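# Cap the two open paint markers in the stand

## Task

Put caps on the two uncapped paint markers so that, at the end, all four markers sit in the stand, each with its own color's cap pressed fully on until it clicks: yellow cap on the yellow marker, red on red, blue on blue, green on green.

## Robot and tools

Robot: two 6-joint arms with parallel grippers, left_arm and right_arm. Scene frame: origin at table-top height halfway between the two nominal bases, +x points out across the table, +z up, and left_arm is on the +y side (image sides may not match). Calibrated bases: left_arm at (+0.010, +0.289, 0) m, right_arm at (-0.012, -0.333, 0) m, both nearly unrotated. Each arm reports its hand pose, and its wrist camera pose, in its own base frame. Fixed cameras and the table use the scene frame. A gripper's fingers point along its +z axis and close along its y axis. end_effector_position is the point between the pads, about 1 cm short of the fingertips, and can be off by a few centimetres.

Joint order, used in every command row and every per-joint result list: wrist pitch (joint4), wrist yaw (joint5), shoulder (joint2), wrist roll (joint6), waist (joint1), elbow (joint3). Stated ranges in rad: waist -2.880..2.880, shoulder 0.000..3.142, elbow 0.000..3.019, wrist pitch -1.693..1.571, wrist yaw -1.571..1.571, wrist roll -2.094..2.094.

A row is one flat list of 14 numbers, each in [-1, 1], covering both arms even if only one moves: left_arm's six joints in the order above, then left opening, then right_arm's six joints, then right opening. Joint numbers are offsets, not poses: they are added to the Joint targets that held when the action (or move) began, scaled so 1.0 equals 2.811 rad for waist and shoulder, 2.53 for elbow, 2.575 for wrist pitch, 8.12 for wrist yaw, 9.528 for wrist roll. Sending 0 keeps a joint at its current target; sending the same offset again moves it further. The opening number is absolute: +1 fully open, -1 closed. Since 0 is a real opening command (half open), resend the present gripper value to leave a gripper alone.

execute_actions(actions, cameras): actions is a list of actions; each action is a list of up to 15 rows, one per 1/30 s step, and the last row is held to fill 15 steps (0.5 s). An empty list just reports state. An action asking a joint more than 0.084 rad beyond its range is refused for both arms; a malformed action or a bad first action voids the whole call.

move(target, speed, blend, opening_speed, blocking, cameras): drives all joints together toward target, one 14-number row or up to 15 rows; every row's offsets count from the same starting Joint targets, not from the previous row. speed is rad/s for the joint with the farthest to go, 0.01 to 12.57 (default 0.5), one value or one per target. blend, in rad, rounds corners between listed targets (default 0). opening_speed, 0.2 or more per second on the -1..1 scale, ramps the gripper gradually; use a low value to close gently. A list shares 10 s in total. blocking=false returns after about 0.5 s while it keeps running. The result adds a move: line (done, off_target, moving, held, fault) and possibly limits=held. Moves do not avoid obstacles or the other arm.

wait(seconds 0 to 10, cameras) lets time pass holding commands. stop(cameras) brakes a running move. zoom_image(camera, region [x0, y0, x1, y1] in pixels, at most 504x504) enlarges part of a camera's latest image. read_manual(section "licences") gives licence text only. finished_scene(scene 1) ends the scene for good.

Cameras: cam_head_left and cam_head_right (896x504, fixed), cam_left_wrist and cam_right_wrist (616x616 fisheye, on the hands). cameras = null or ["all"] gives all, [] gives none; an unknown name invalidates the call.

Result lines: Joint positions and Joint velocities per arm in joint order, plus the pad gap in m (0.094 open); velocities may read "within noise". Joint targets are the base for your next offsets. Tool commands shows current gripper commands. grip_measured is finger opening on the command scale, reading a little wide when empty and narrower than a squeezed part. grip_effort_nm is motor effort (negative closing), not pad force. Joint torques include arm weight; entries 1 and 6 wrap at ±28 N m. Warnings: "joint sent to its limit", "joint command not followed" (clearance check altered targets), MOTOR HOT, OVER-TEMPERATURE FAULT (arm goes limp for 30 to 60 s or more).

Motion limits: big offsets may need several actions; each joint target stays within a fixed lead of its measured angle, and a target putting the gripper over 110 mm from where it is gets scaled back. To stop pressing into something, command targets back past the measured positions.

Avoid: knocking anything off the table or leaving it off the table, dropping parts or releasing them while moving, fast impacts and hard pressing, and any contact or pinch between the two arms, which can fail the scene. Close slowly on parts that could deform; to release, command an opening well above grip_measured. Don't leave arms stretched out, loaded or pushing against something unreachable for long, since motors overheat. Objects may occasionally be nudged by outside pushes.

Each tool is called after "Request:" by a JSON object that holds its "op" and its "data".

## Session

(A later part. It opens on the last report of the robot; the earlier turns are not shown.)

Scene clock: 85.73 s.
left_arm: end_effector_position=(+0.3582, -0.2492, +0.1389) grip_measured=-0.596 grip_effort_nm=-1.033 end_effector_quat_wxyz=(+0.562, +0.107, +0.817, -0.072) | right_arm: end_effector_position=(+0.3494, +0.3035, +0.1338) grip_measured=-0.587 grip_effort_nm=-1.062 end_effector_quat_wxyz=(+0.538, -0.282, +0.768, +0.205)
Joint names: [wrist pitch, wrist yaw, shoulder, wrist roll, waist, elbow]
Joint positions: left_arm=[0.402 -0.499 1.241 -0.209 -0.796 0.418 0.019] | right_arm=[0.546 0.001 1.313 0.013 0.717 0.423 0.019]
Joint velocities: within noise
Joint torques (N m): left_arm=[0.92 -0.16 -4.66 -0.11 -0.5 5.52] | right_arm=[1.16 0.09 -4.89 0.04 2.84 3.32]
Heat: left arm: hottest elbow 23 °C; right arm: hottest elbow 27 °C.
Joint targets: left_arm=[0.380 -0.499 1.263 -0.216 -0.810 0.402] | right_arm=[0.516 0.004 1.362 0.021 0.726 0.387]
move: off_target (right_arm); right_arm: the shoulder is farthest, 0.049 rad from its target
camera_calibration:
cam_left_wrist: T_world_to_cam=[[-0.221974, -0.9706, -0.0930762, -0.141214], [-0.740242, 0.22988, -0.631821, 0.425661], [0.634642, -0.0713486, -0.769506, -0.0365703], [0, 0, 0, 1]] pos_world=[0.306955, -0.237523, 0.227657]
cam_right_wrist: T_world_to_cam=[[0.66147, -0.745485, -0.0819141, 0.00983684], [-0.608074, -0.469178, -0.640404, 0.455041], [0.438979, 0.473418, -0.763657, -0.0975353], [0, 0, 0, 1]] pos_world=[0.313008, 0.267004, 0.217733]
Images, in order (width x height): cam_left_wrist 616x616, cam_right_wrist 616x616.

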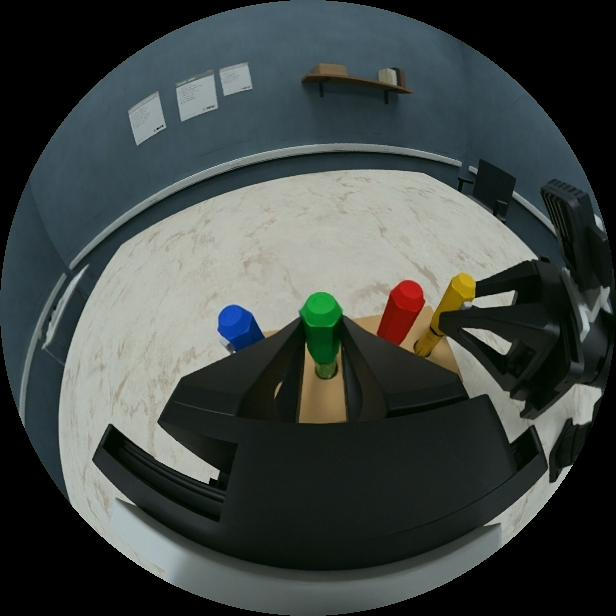

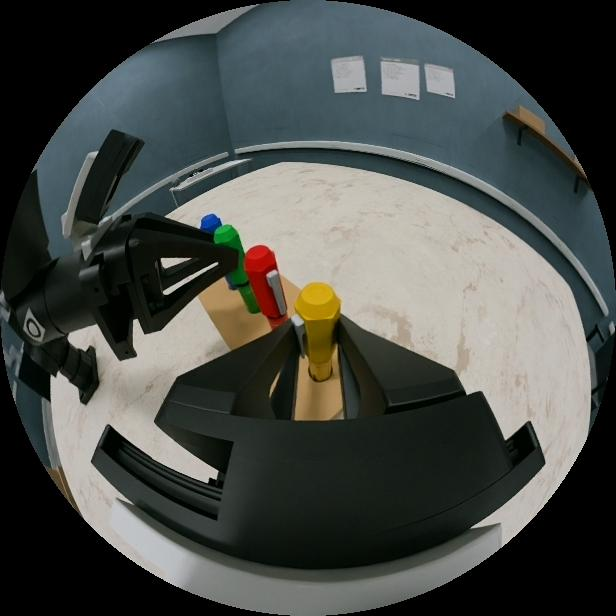

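Request:
{"op": "zoom_image", "data": {"camera": "cam_right_wrist", "region": [180, 200, 300, 340]}}

Request:
{"op": "zoom_image", "data": {"camera": "cam_left_wrist", "region": [200, 280, 380, 430]}}

Scaled by 3.600 from the camera's 616x616 image, which has a finer 880x880 frame.

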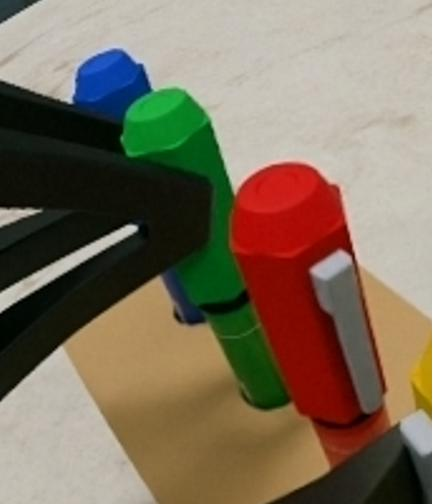

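Scaled by 2.800 from the camera's 616x616 image, which has a finer 880x880 frame.

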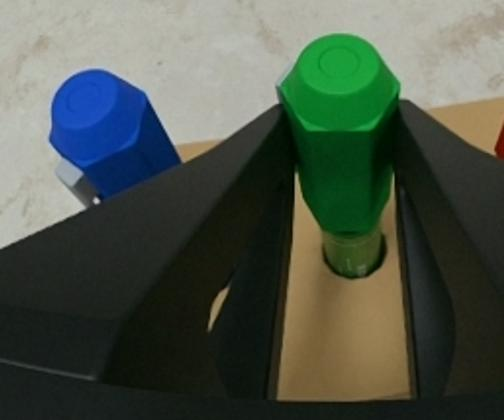

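Request:
{"op": "zoom_image", "data": {"camera": "cam_right_wrist", "region": [225, 250, 285, 320]}}

Request:
{"op": "zoom_image", "data": {"camera": "cam_right_wrist", "region": [225, 290, 345, 390]}}

Request:
{"op": "zoom_image", "data": {"camera": "cam_left_wrist", "region": [300, 340, 350, 390]}}

Request:
{"op": "zoom_image", "data": {"camera": "cam_left_wrist", "region": [410, 310, 460, 365]}}

Scaled by 7.200 from the camera's 616x616 image, which has a finer 880x880 frame.

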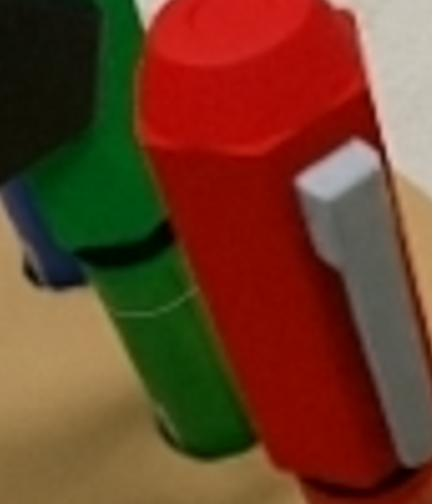

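Scaled by 4.200 from the camera's 616x616 image, which has a finer 880x880 frame.

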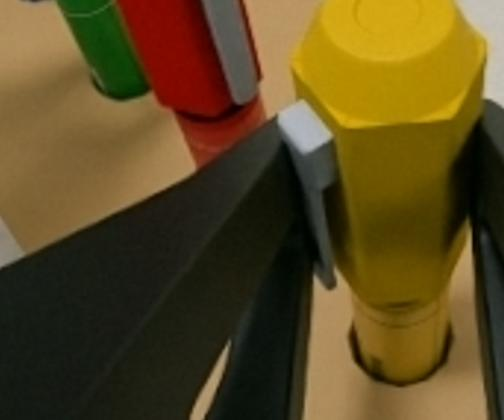

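Scaled by 10.080 from the camera's 616x616 image, which has a finer 880x880 frame.

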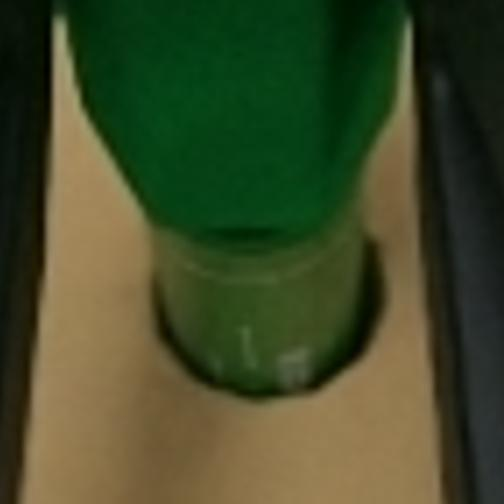

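Scaled by 9.164 from the camera's 616x616 image, which has a finer 880x880 frame.

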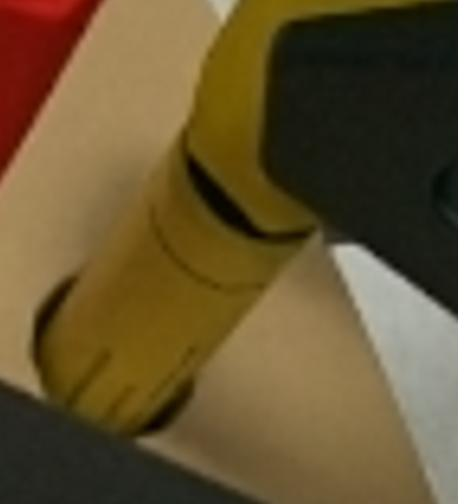

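Request:
{"op": "execute_actions", "data": {"actions": [], "cameras": ["cam_head_left", "cam_head_right"]}}

Request:
{"op": "zoom_image", "data": {"camera": "cam_head_left", "region": [400, 180, 500, 300]}}

Request:
{"op": "zoom_image", "data": {"camera": "cam_head_right", "region": [400, 180, 500, 300]}}

Scene clock: 86.43 s.
left_arm: end_effector_position=(+0.3582, -0.2492, +0.1389) grip_measured=-0.596 grip_effort_nm=-1.033 end_effector_quat_wxyz=(+0.562, +0.107, +0.817, -0.072) | right_arm: end_effector_position=(+0.3494, +0.3035, +0.1338) grip_measured=-0.587 grip_effort_nm=-1.062 end_effector_quat_wxyz=(+0.538, -0.282, +0.768, +0.205)
Joint names: [wrist pitch, wrist yaw, shoulder, wrist roll, waist, elbow]
Joint positions: left_arm=[0.402 -0.499 1.241 -0.209 -0.796 0.418 0.019] | right_arm=[0.546 0.001 1.313 0.013 0.717 0.423 0.019]
Joint velocities: within noise
Joint torques (N m): left_arm=[0.92 -0.16 -4.66 -0.12 -0.5 5.52] | right_arm=[1.13 0.09 -4.89 0.04 2.9 3.32]
Heat: left arm: hottest elbow 23 °C; right arm: hottest elbow 27 °C.
Joint targets: left_arm=[0.380 -0.499 1.263 -0.216 -0.810 0.402] | right_arm=[0.516 0.004 1.362 0.021 0.726 0.387]
Tool commands: left_gripper/opening=-0.78 right_gripper/opening=-0.78
Images, in order (width x height): cam_head_left 896x504, cam_head_right 896x504.

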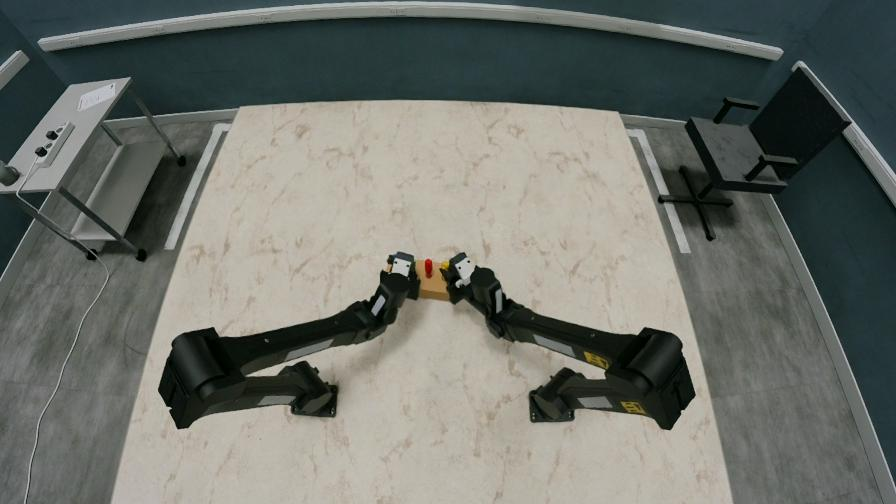

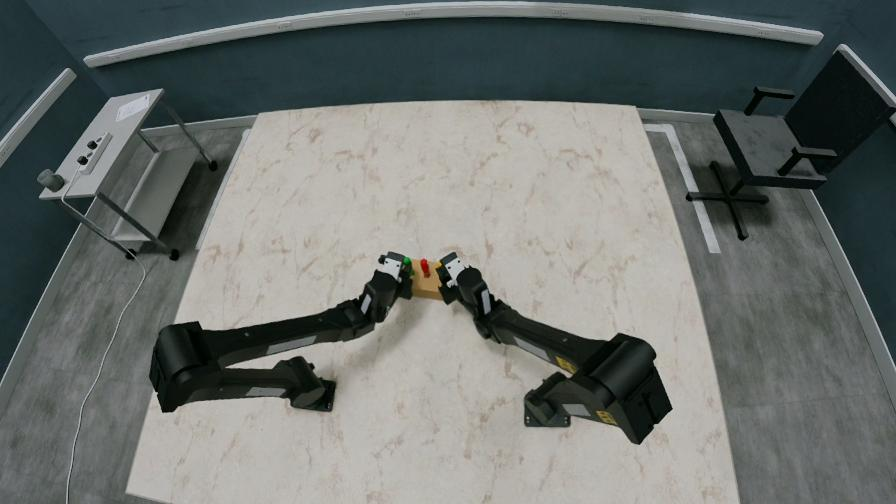

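Scaled by 4.200 from the camera's 896x504 image, which has a finer 1280x720 frame.

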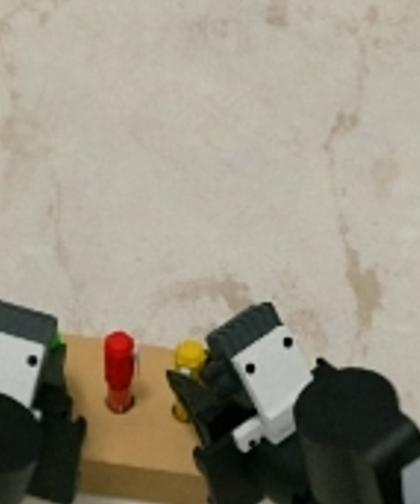

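Scaled by 4.200 from the camera's 896x504 image, which has a finer 1280x720 frame.

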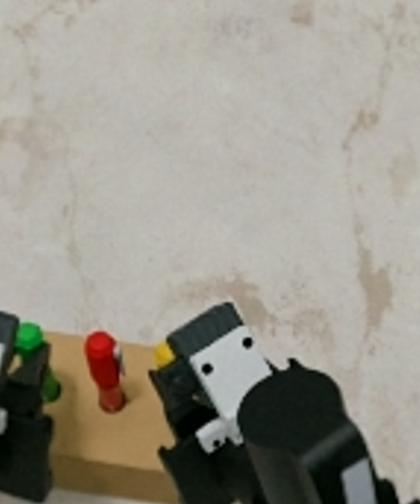

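Request:
{"op": "move", "data": {"target": [-0.0054, 0, 0.0046, 0, 0, -0.0079, -0.78, 0, 0, 0, 0, 0, 0, -0.78], "speed": 0.05, "cameras": ["cam_right_wrist", "cam_left_wrist"]}}

Request:
{"op": "zoom_image", "data": {"camera": "cam_right_wrist", "region": [225, 250, 285, 320]}}

Request:
{"op": "zoom_image", "data": {"camera": "cam_left_wrist", "region": [290, 320, 350, 390]}}

Scene clock: 87.50 s.
left_arm: end_effector_position=(+0.3573, -0.2483, +0.1368) grip_measured=-0.597 grip_effort_nm=-1.033 end_effector_quat_wxyz=(+0.560, +0.107, +0.818, -0.072) | right_arm: end_effector_position=(+0.3494, +0.3035, +0.1338) grip_measured=-0.587 grip_effort_nm=-1.062 end_effector_quat_wxyz=(+0.538, -0.282, +0.768, +0.205)
Joint names: [wrist pitch, wrist yaw, shoulder, wrist roll, waist, elbow]
Joint positions: left_arm=[0.402 -0.499 1.242 -0.211 -0.796 0.415 0.019] | right_arm=[0.546 0.001 1.313 0.013 0.717 0.423 0.019]
Joint velocities: within noise
Joint torques (N m): left_arm=[0.44 -0.16 -3.84 -0.1 -0.56 4.23] | right_arm=[1.13 0.09 -4.89 0.04 2.9 3.3]
Heat: left arm: hottest elbow 23 °C; right arm: hottest elbow 27 °C.
Joint targets: left_arm=[0.367 -0.499 1.276 -0.216 -0.810 0.382] | right_arm=[0.516 0.004 1.362 0.021 0.726 0.387]
move: off_target (left_arm, right_arm); left_arm: the wrist pitch is farthest, 0.036 rad from its target; right_arm: the shoulder is farthest, 0.049 rad from its target
camera_calibration:
cam_left_wrist: T_world_to_cam=[[-0.221709, -0.970593, -0.0937759, -0.140648], [-0.742694, 0.230399, -0.628747, 0.42409], [0.631863, -0.0697522, -0.771935, -0.035882], [0, 0, 0, 1]] pos_world=[0.306458, -0.236724, 0.225757]
cam_right_wrist: T_world_to_cam=[[0.66147, -0.745485, -0.0819141, 0.00983684], [-0.608074, -0.469178, -0.640404, 0.455041], [0.438979, 0.473418, -0.763657, -0.0975353], [0, 0, 0, 1]] pos_world=[0.313008, 0.267004, 0.217733]
Images, in order (width x height): cam_left_wrist 616x616, cam_right_wrist 616x616.

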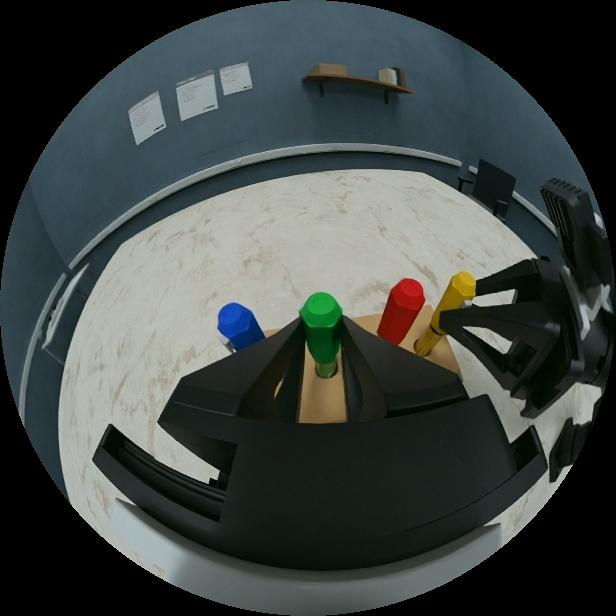

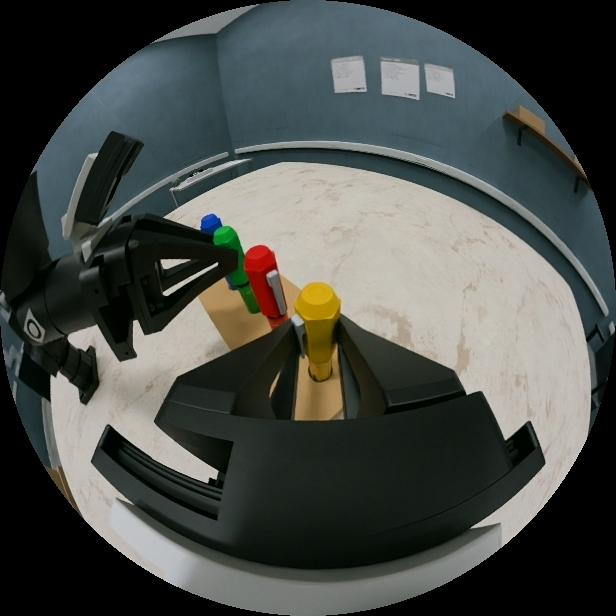

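Scaled by 7.200 from the camera's 616x616 image, which has a finer 880x880 frame.

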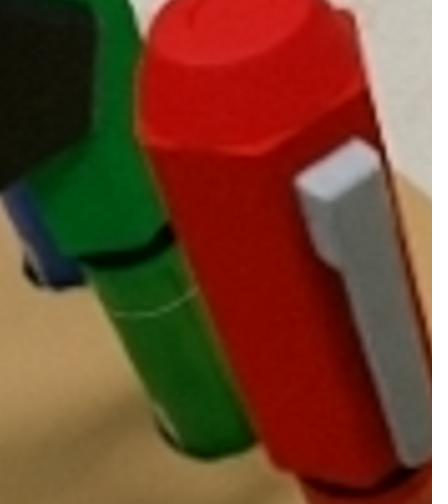

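Scaled by 7.200 from the camera's 616x616 image, which has a finer 880x880 frame.

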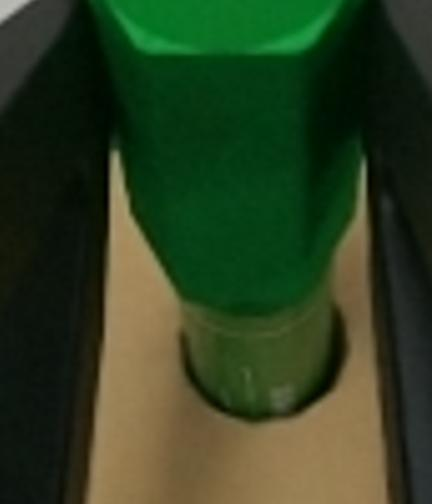

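Request:
{"op": "move", "data": {"target": [-0.0050, 0, 0.0046, 0, 0, -0.0070, -0.78, 0, 0, 0, 0, 0, 0, -0.78], "speed": 0.05, "cameras": ["cam_right_wrist", "cam_left_wrist"]}}

Request:
{"op": "zoom_image", "data": {"camera": "cam_right_wrist", "region": [225, 250, 285, 320]}}

Request:
{"op": "zoom_image", "data": {"camera": "cam_left_wrist", "region": [290, 320, 350, 390]}}

Scene clock: 88.37 s.
left_arm: end_effector_position=(+0.3561, -0.2470, +0.1343) grip_measured=-0.597 grip_effort_nm=-1.033 end_effector_quat_wxyz=(+0.558, +0.108, +0.820, -0.070) | right_arm: end_effector_position=(+0.3494, +0.3035, +0.1338) grip_measured=-0.587 grip_effort_nm=-1.053 end_effector_quat_wxyz=(+0.538, -0.282, +0.768, +0.205)
Joint names: [wrist pitch, wrist yaw, shoulder, wrist roll, waist, elbow]
Joint positions: left_arm=[0.402 -0.499 1.243 -0.212 -0.796 0.41 0.019] | right_arm=[0.546 0.001 1.313 0.013 0.717 0.423 0.019]
Joint velocities: within noise
Joint torques (N m): left_arm=[-0.03 -0.16 -3.02 -0.09 -0.5 3.14] | right_arm=[1.14 0.09 -4.95 0.04 2.84 3.29]
Heat: left arm: hottest elbow 23 °C; right arm: hottest elbow 27 °C.
Joint targets: left_arm=[0.354 -0.499 1.289 -0.216 -0.810 0.364] | right_arm=[0.516 0.004 1.362 0.021 0.726 0.387]
move: off_target (left_arm, right_arm); left_arm: the wrist pitch is farthest, 0.048 rad from its target; right_arm: the shoulder is farthest, 0.049 rad from its target
camera_calibration:
cam_left_wrist: T_world_to_cam=[[-0.221832, -0.970335, -0.096127, -0.139568], [-0.745391, 0.232307, -0.62484, 0.422175], [0.628636, -0.0669576, -0.774812, -0.0347386], [0, 0, 0, 1]] pos_world=[0.305562, -0.235827, 0.22346]
cam_right_wrist: T_world_to_cam=[[0.66147, -0.745485, -0.0819141, 0.00983684], [-0.608074, -0.469178, -0.640404, 0.455041], [0.438979, 0.473418, -0.763657, -0.0975353], [0, 0, 0, 1]] pos_world=[0.313008, 0.267004, 0.217733]
Images, in order (width x height): cam_left_wrist 616x616, cam_right_wrist 616x616.

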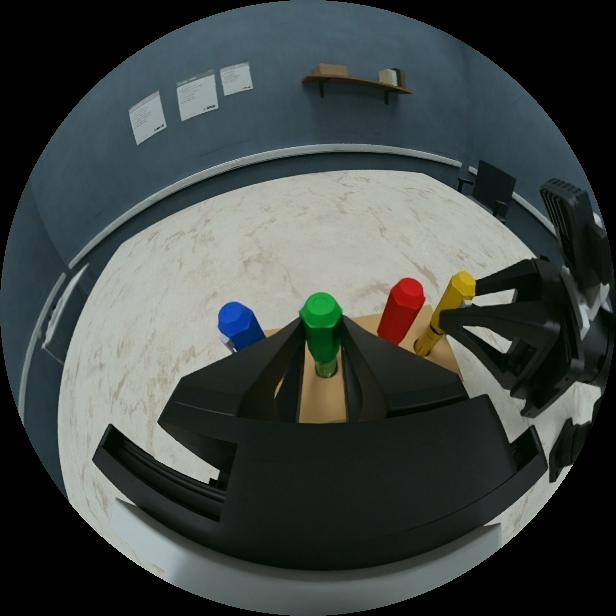

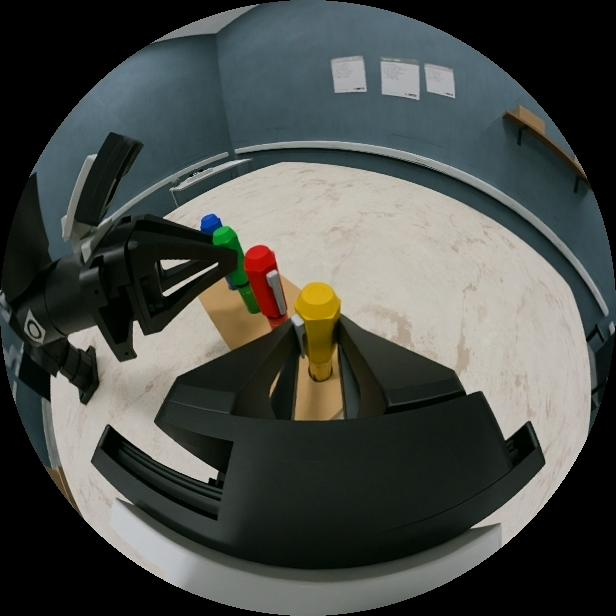

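Scaled by 7.200 from the camera's 616x616 image, which has a finer 880x880 frame.

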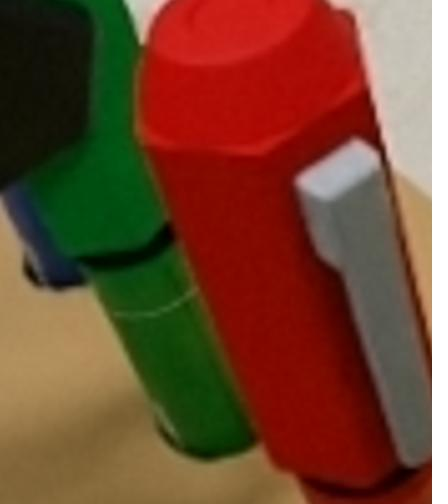

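Scaled by 7.200 from the camera's 616x616 image, which has a finer 880x880 frame.

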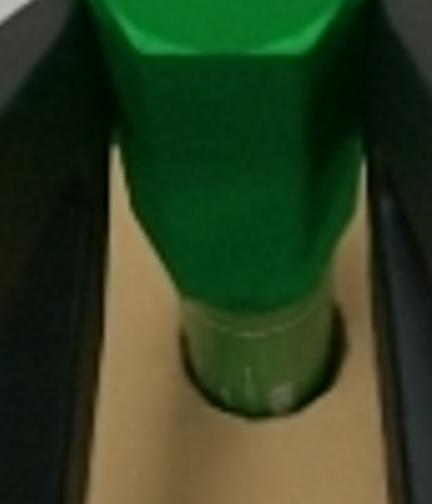

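Request:
{"op": "move", "data": {"target": [0.01786, 0, -0.01459, 0, 0.0025, 0.02213, -0.78, 0.01049, 0, -0.01281, 0, -0.0014, 0.01502, -0.78], "speed": 0.08, "cameras": ["cam_right_wrist", "cam_left_wrist"]}}

Request:
{"op": "zoom_image", "data": {"camera": "cam_right_wrist", "region": [225, 250, 285, 320]}}

Request:
{"op": "zoom_image", "data": {"camera": "cam_left_wrist", "region": [400, 300, 470, 365]}}

Scene clock: 89.83 s.
left_arm: end_effector_position=(+0.3574, -0.2484, +0.1377) grip_measured=-0.597 grip_effort_nm=-1.028 end_effector_quat_wxyz=(+0.562, +0.105, +0.817, -0.074) | right_arm: end_effector_position=(+0.3497, +0.3037, +0.1349) grip_measured=-0.587 grip_effort_nm=-1.057 end_effector_quat_wxyz=(+0.539, -0.281, +0.767, +0.205)
Joint names: [wrist pitch, wrist yaw, shoulder, wrist roll, waist, elbow]
Joint positions: left_arm=[0.411 -0.499 1.242 -0.212 -0.796 0.413 0.019] | right_arm=[0.551 0.001 1.313 0.013 0.717 0.423 0.019]
Joint velocities: within noise
Joint torques (N m): left_arm=[1.29 -0.16 -5.77 -0.09 0.03 7.34] | right_arm=[1.91 0.09 -8.18 0.04 2.61 5.86]
Heat: left arm: hottest elbow 23 °C; right arm: hottest elbow 27 °C.
Joint targets: left_arm=[0.400 -0.499 1.248 -0.216 -0.803 0.420] | right_arm=[0.543 0.004 1.326 0.021 0.722 0.425]
move: done
camera_calibration:
cam_left_wrist: T_world_to_cam=[[-0.220877, -0.971228, -0.0890529, -0.141748], [-0.73992, 0.226356, -0.633467, 0.423344], [0.635399, -0.0740261, -0.768628, -0.0381195], [0, 0, 0, 1]] pos_world=[0.306153, -0.236318, 0.226252]
cam_right_wrist: T_world_to_cam=[[0.66177, -0.745222, -0.081882, 0.0097408], [-0.605869, -0.467276, -0.643876, 0.455198], [0.441569, 0.475708, -0.760736, -0.0989045], [0, 0, 0, 1]] pos_world=[0.313017, 0.267012, 0.218648]
Images, in order (width x height): cam_left_wrist 616x616, cam_right_wrist 616x616.

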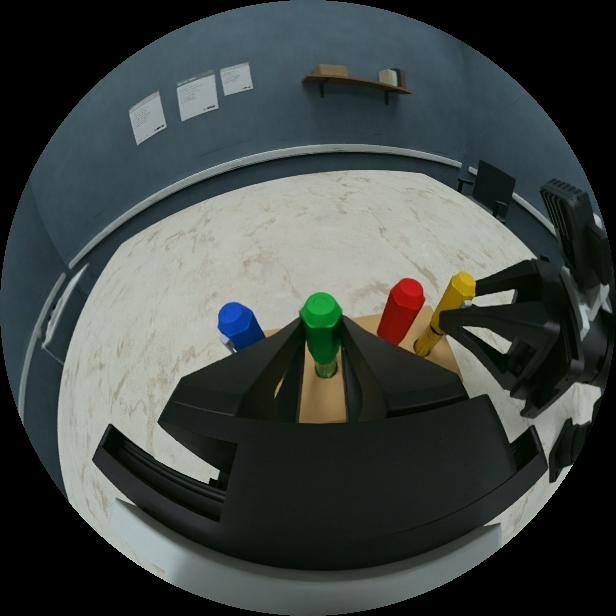

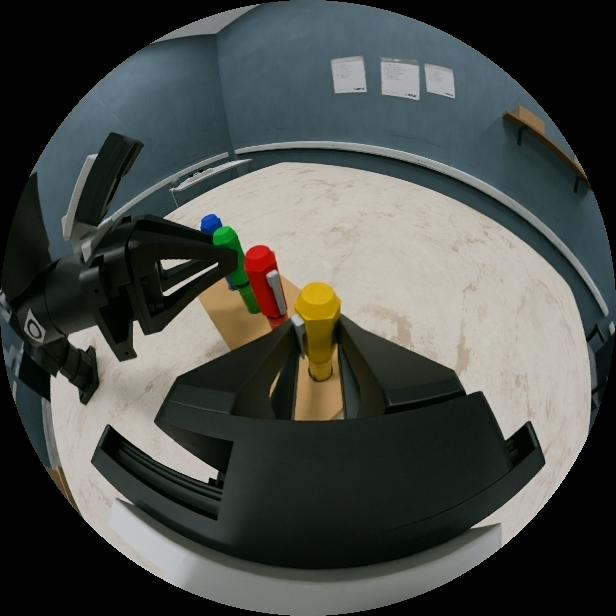

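Scaled by 7.200 from the camera's 616x616 image, which has a finer 880x880 frame.

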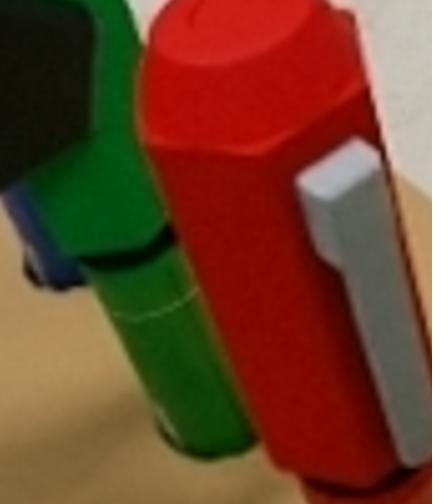

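Scaled by 7.200 from the camera's 616x616 image, which has a finer 880x880 frame.

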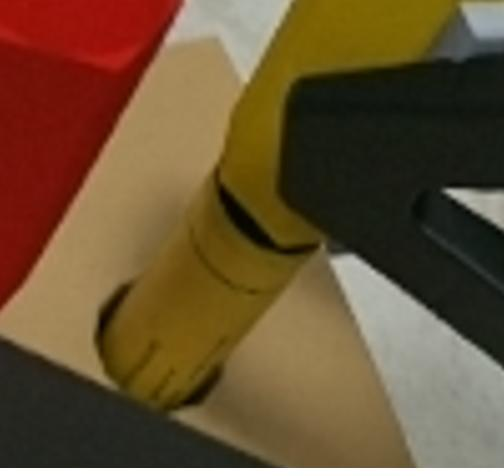

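Request:
{"op": "zoom_image", "data": {"camera": "cam_right_wrist", "region": [270, 270, 370, 400]}}

Request:
{"op": "zoom_image", "data": {"camera": "cam_left_wrist", "region": [380, 230, 520, 380]}}

Request:
{"op": "zoom_image", "data": {"camera": "cam_left_wrist", "region": [200, 280, 380, 430]}}

Scaled by 3.877 from the camera's 616x616 image, which has a finer 880x880 frame.

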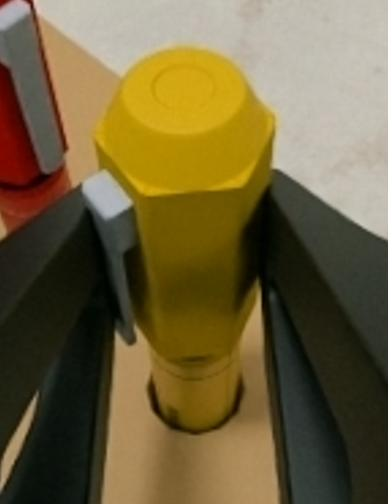

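Scaled by 3.360 from the camera's 616x616 image, which has a finer 880x880 frame.

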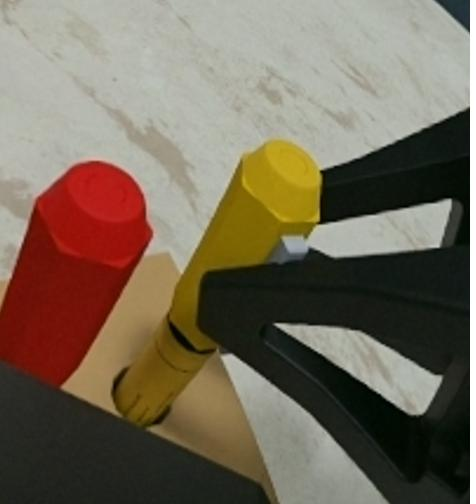

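Scaled by 2.800 from the camera's 616x616 image, which has a finer 880x880 frame.

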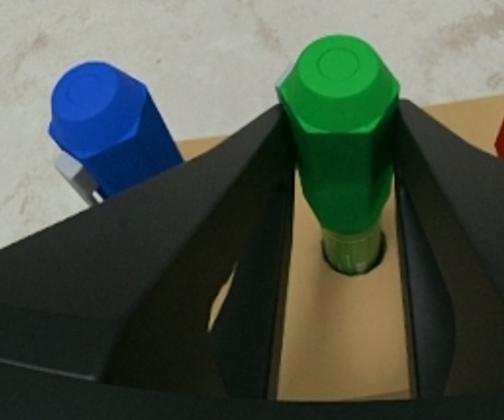

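Request:
{"op": "move", "data": {"target": [0, 0, 0, 0, 0, 0, -0.38, 0, 0, 0, 0, 0, 0, -0.38], "speed": 0.05, "opening_speed": 0.3, "cameras": ["cam_right_wrist", "cam_left_wrist"]}}

Request:
{"op": "zoom_image", "data": {"camera": "cam_right_wrist", "region": [250, 250, 390, 400]}}

Request:
{"op": "zoom_image", "data": {"camera": "cam_left_wrist", "region": [200, 270, 380, 420]}}

Scene clock: 92.57 s.
left_arm: end_effector_position=(+0.3567, -0.2476, +0.1355) grip_measured=-0.383 grip_effort_nm=0.149 end_effector_quat_wxyz=(+0.560, +0.107, +0.819, -0.072) | right_arm: end_effector_position=(+0.3496, +0.3037, +0.1347) grip_measured=-0.384 grip_effort_nm=0.115 end_effector_quat_wxyz=(+0.539, -0.281, +0.767, +0.205)
Joint names: [wrist pitch, wrist yaw, shoulder, wrist roll, waist, elbow]
Joint positions: left_arm=[0.405 -0.499 1.243 -0.212 -0.796 0.412 0.029] | right_arm=[0.55 0.001 1.313 0.013 0.717 0.423 0.029]
Joint velocities: within noise
Joint torques (N m): left_arm=[1.51 -0.17 -5.83 -0.09 0.09 7.41] | right_arm=[1.98 0.09 -8.23 0.04 2.55 5.87]
Heat: left arm: hottest elbow 23 °C; right arm: hottest elbow 27 °C.
Joint targets: left_arm=[0.400 -0.499 1.247 -0.216 -0.803 0.420] | right_arm=[0.543 0.004 1.326 0.021 0.722 0.425]
move: done
camera_calibration:
cam_left_wrist: T_world_to_cam=[[-0.221405, -0.970689, -0.0935029, -0.140497], [-0.743655, 0.230087, -0.627724, 0.42268], [0.630838, -0.0694474, -0.7728, -0.0358856], [0, 0, 0, 1]] pos_world=[0.305859, -0.236124, 0.224457]
cam_right_wrist: T_world_to_cam=[[0.661728, -0.745264, -0.081835, 0.00973831], [-0.606211, -0.467622, -0.643303, 0.45514], [0.441163, 0.475301, -0.761226, -0.0987147], [0, 0, 0, 1]] pos_world=[0.313016, 0.26701, 0.218446]
Images, in order (width x height): cam_left_wrist 616x616, cam_right_wrist 616x616.

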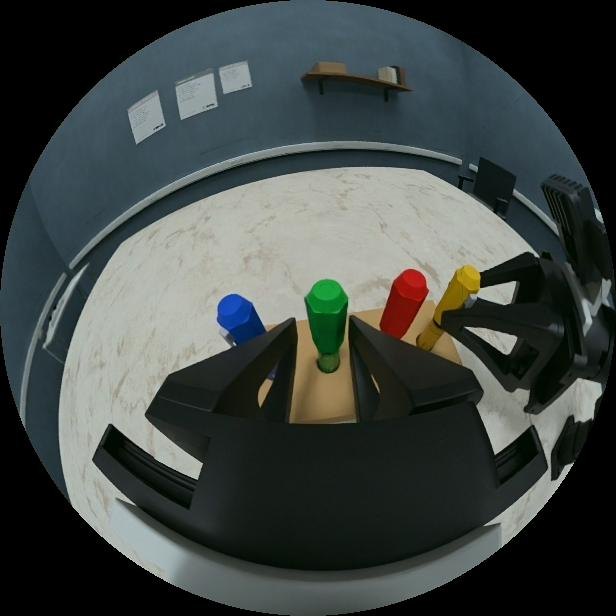

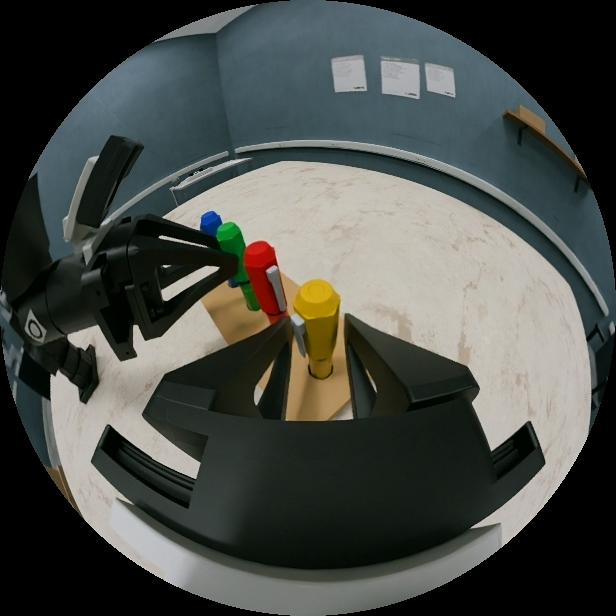

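Scaled by 3.360 from the camera's 616x616 image, which has a finer 880x880 frame.

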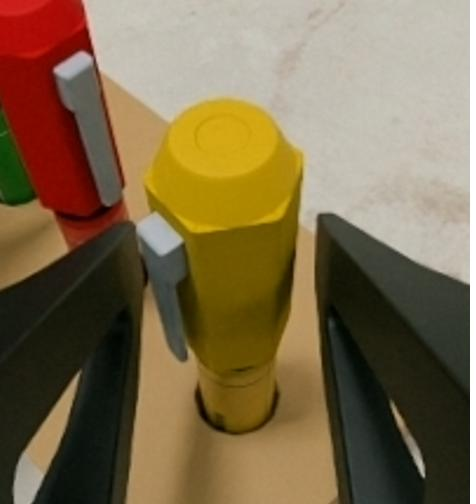

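Scaled by 2.800 from the camera's 616x616 image, which has a finer 880x880 frame.

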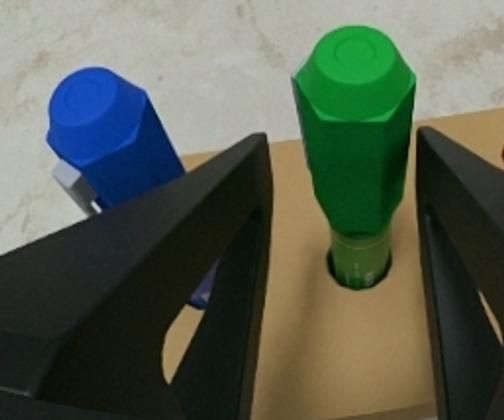

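Request:
{"op": "move", "data": {"target": [[-0.0016, 0, -0.0046, 0, -0.0048, 0.0115, -0.38, -0.0012, 0, -0.0096, 0, 0, 0.0130, -0.38], [-0.0292, 0, -0.02155, 0, -0.0048, 0.02086, -0.38, -0.0307, 0, -0.03174, 0, 0, 0.01846, -0.38]], "speed": [0.06, 0.12], "cameras": ["cam_right_wrist", "cam_left_wrist"]}}

Request:
{"op": "zoom_image", "data": {"camera": "cam_right_wrist", "region": [240, 230, 400, 400]}}

Request:
{"op": "zoom_image", "data": {"camera": "cam_left_wrist", "region": [200, 250, 400, 420]}}

Scene clock: 97.37 s.
left_arm: end_effector_position=(+0.3542, -0.2478, +0.1445) grip_measured=-0.383 grip_effort_nm=0.144 end_effector_quat_wxyz=(+0.554, +0.112, +0.822, -0.069) | right_arm: end_effector_position=(+0.3471, +0.3015, +0.1498) grip_measured=-0.383 grip_effort_nm=0.120 end_effector_quat_wxyz=(+0.538, -0.281, +0.768, +0.205)
Joint names: [wrist pitch, wrist yaw, shoulder, wrist roll, waist, elbow]
Joint positions: left_arm=[0.33 -0.499 1.2 -0.212 -0.801 0.427 0.029] | right_arm=[0.474 0.001 1.25 0.013 0.717 0.432 0.029]
Joint velocities: within noise
Joint torques (N m): left_arm=[1.52 -0.17 -6.83 -0.09 -0.62 10.76] | right_arm=[1.92 0.09 -10.11 0.04 2.55 8.8]
Heat: left arm: hottest elbow 24 °C; right arm: hottest elbow 27 °C.
Joint targets: left_arm=[0.325 -0.499 1.187 -0.216 -0.816 0.473] | right_arm=[0.464 0.004 1.237 0.021 0.722 0.472]
move: off_target (left_arm, right_arm); left_arm: the elbow is farthest, 0.046 rad from its target; right_arm: the elbow is farthest, 0.039 rad from its target
camera_calibration:
cam_left_wrist: T_world_to_cam=[[-0.226964, -0.968465, -0.102775, -0.136585], [-0.750021, 0.241131, -0.615893, 0.429792], [0.621253, -0.0627017, -0.781097, -0.0211257], [0, 0, 0, 1]] pos_world=[0.304477, -0.237239, 0.234167]
cam_right_wrist: T_world_to_cam=[[0.66159, -0.745387, -0.081829, 0.0110871], [-0.607499, -0.46881, -0.641219, 0.462805], [0.439594, 0.473935, -0.762982, -0.0839216], [0, 0, 0, 1]] pos_world=[0.31071, 0.265005, 0.233636]
Images, in order (width x height): cam_left_wrist 616x616, cam_right_wrist 616x616.

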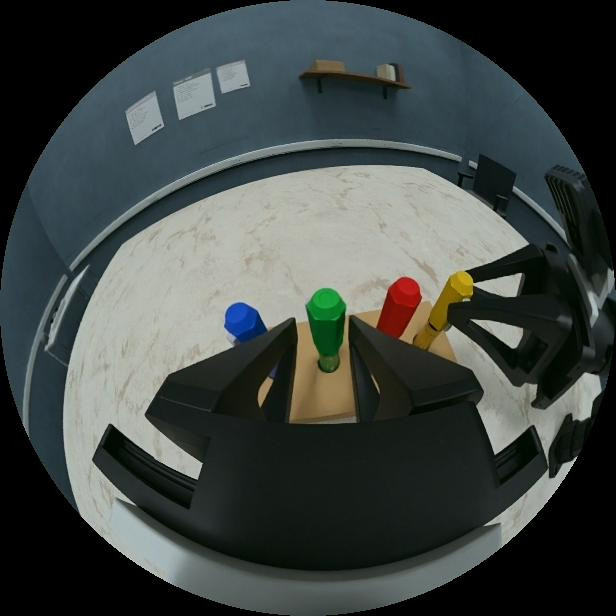

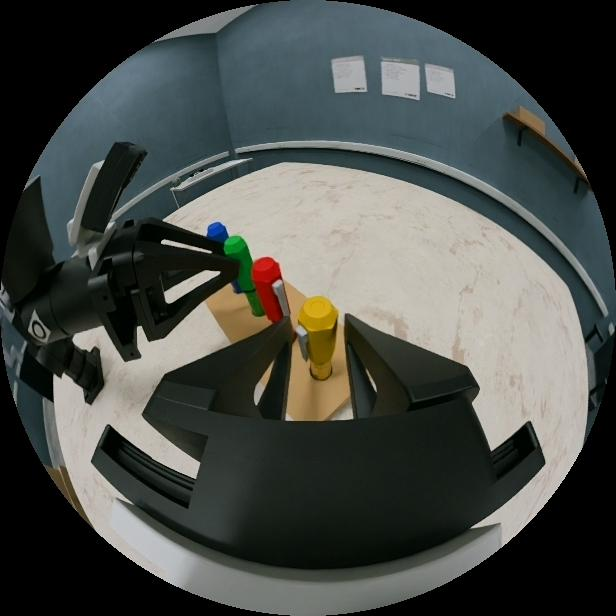

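Scaled by 2.965 from the camera's 616x616 image, which has a finer 880x880 frame.

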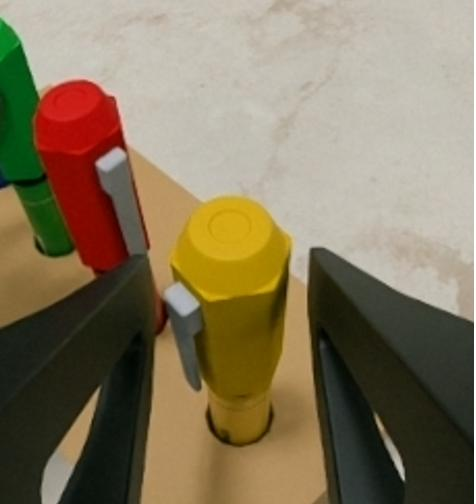

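Scaled by 2.520 from the camera's 616x616 image, which has a finer 880x880 frame.

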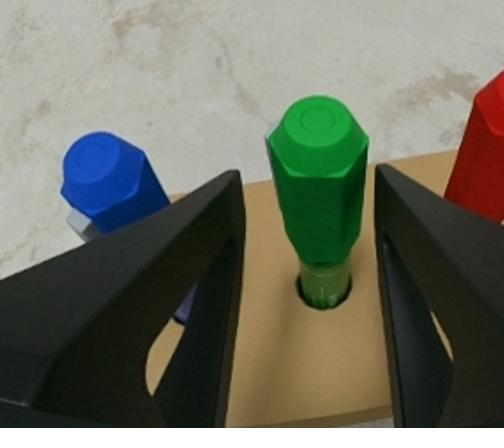

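Request:
{"op": "move", "data": {"target": [-0.0645, 0, -0.0397, 0, 0, 0.0265, -0.38, -0.0687, 0, -0.0517, 0, 0, 0.0150, -0.38], "speed": 0.2, "cameras": ["cam_right_wrist", "cam_left_wrist"]}}

Scene clock: 99.00 s.
left_arm: end_effector_position=(+0.3550, -0.2487, +0.1880) grip_measured=-0.383 grip_effort_nm=0.144 end_effector_quat_wxyz=(+0.557, +0.110, +0.820, -0.071) | right_arm: end_effector_position=(+0.3403, +0.2956, +0.1902) grip_measured=-0.383 grip_effort_nm=0.120 end_effector_quat_wxyz=(+0.540, -0.281, +0.766, +0.206)
Joint names: [wrist pitch, wrist yaw, shoulder, wrist roll, waist, elbow]
Joint positions: left_arm=[0.163 -0.499 1.086 -0.212 -0.801 0.489 0.029] | right_arm=[0.297 0.001 1.103 0.013 0.717 0.466 0.029]
Joint velocities: within noise
Joint torques (N m): left_arm=[1.48 -0.17 -6.24 -0.09 -0.67 12] | right_arm=[1.84 0.1 -8.7 0.04 2.55 9.95]
Heat: left arm: hottest elbow 24 °C; right arm: hottest elbow 27 °C.
Joint targets: left_arm=[0.158 -0.499 1.075 -0.216 -0.816 0.540] | right_arm=[0.287 0.004 1.091 0.021 0.722 0.510]
move: off_target (left_arm, right_arm); left_arm: the elbow is farthest, 0.051 rad from its target; right_arm: the elbow is farthest, 0.044 rad from its target
camera_calibration:
cam_left_wrist: T_world_to_cam=[[-0.226289, -0.969194, -0.0972453, -0.134188], [-0.74557, 0.236588, -0.623017, 0.456139], [0.626832, -0.0684789, -0.77614, 0.00789478], [0, 0, 0, 1]] pos_world=[0.30477, -0.237431, 0.277261]
cam_right_wrist: T_world_to_cam=[[0.661796, -0.745211, -0.0817735, 0.01433], [-0.605471, -0.466979, -0.644465, 0.48118], [0.442076, 0.476016, -0.760248, -0.0492271], [0, 0, 0, 1]] pos_world=[0.303619, 0.258813, 0.273851]
Images, in order (width x height): cam_left_wrist 616x616, cam_right_wrist 616x616.

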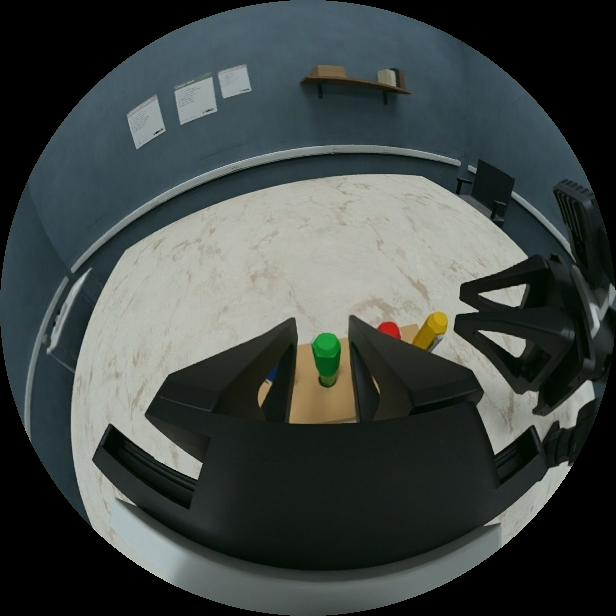

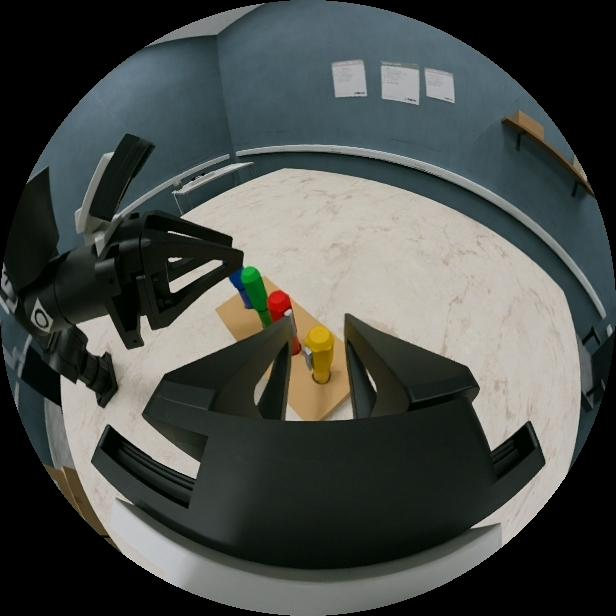

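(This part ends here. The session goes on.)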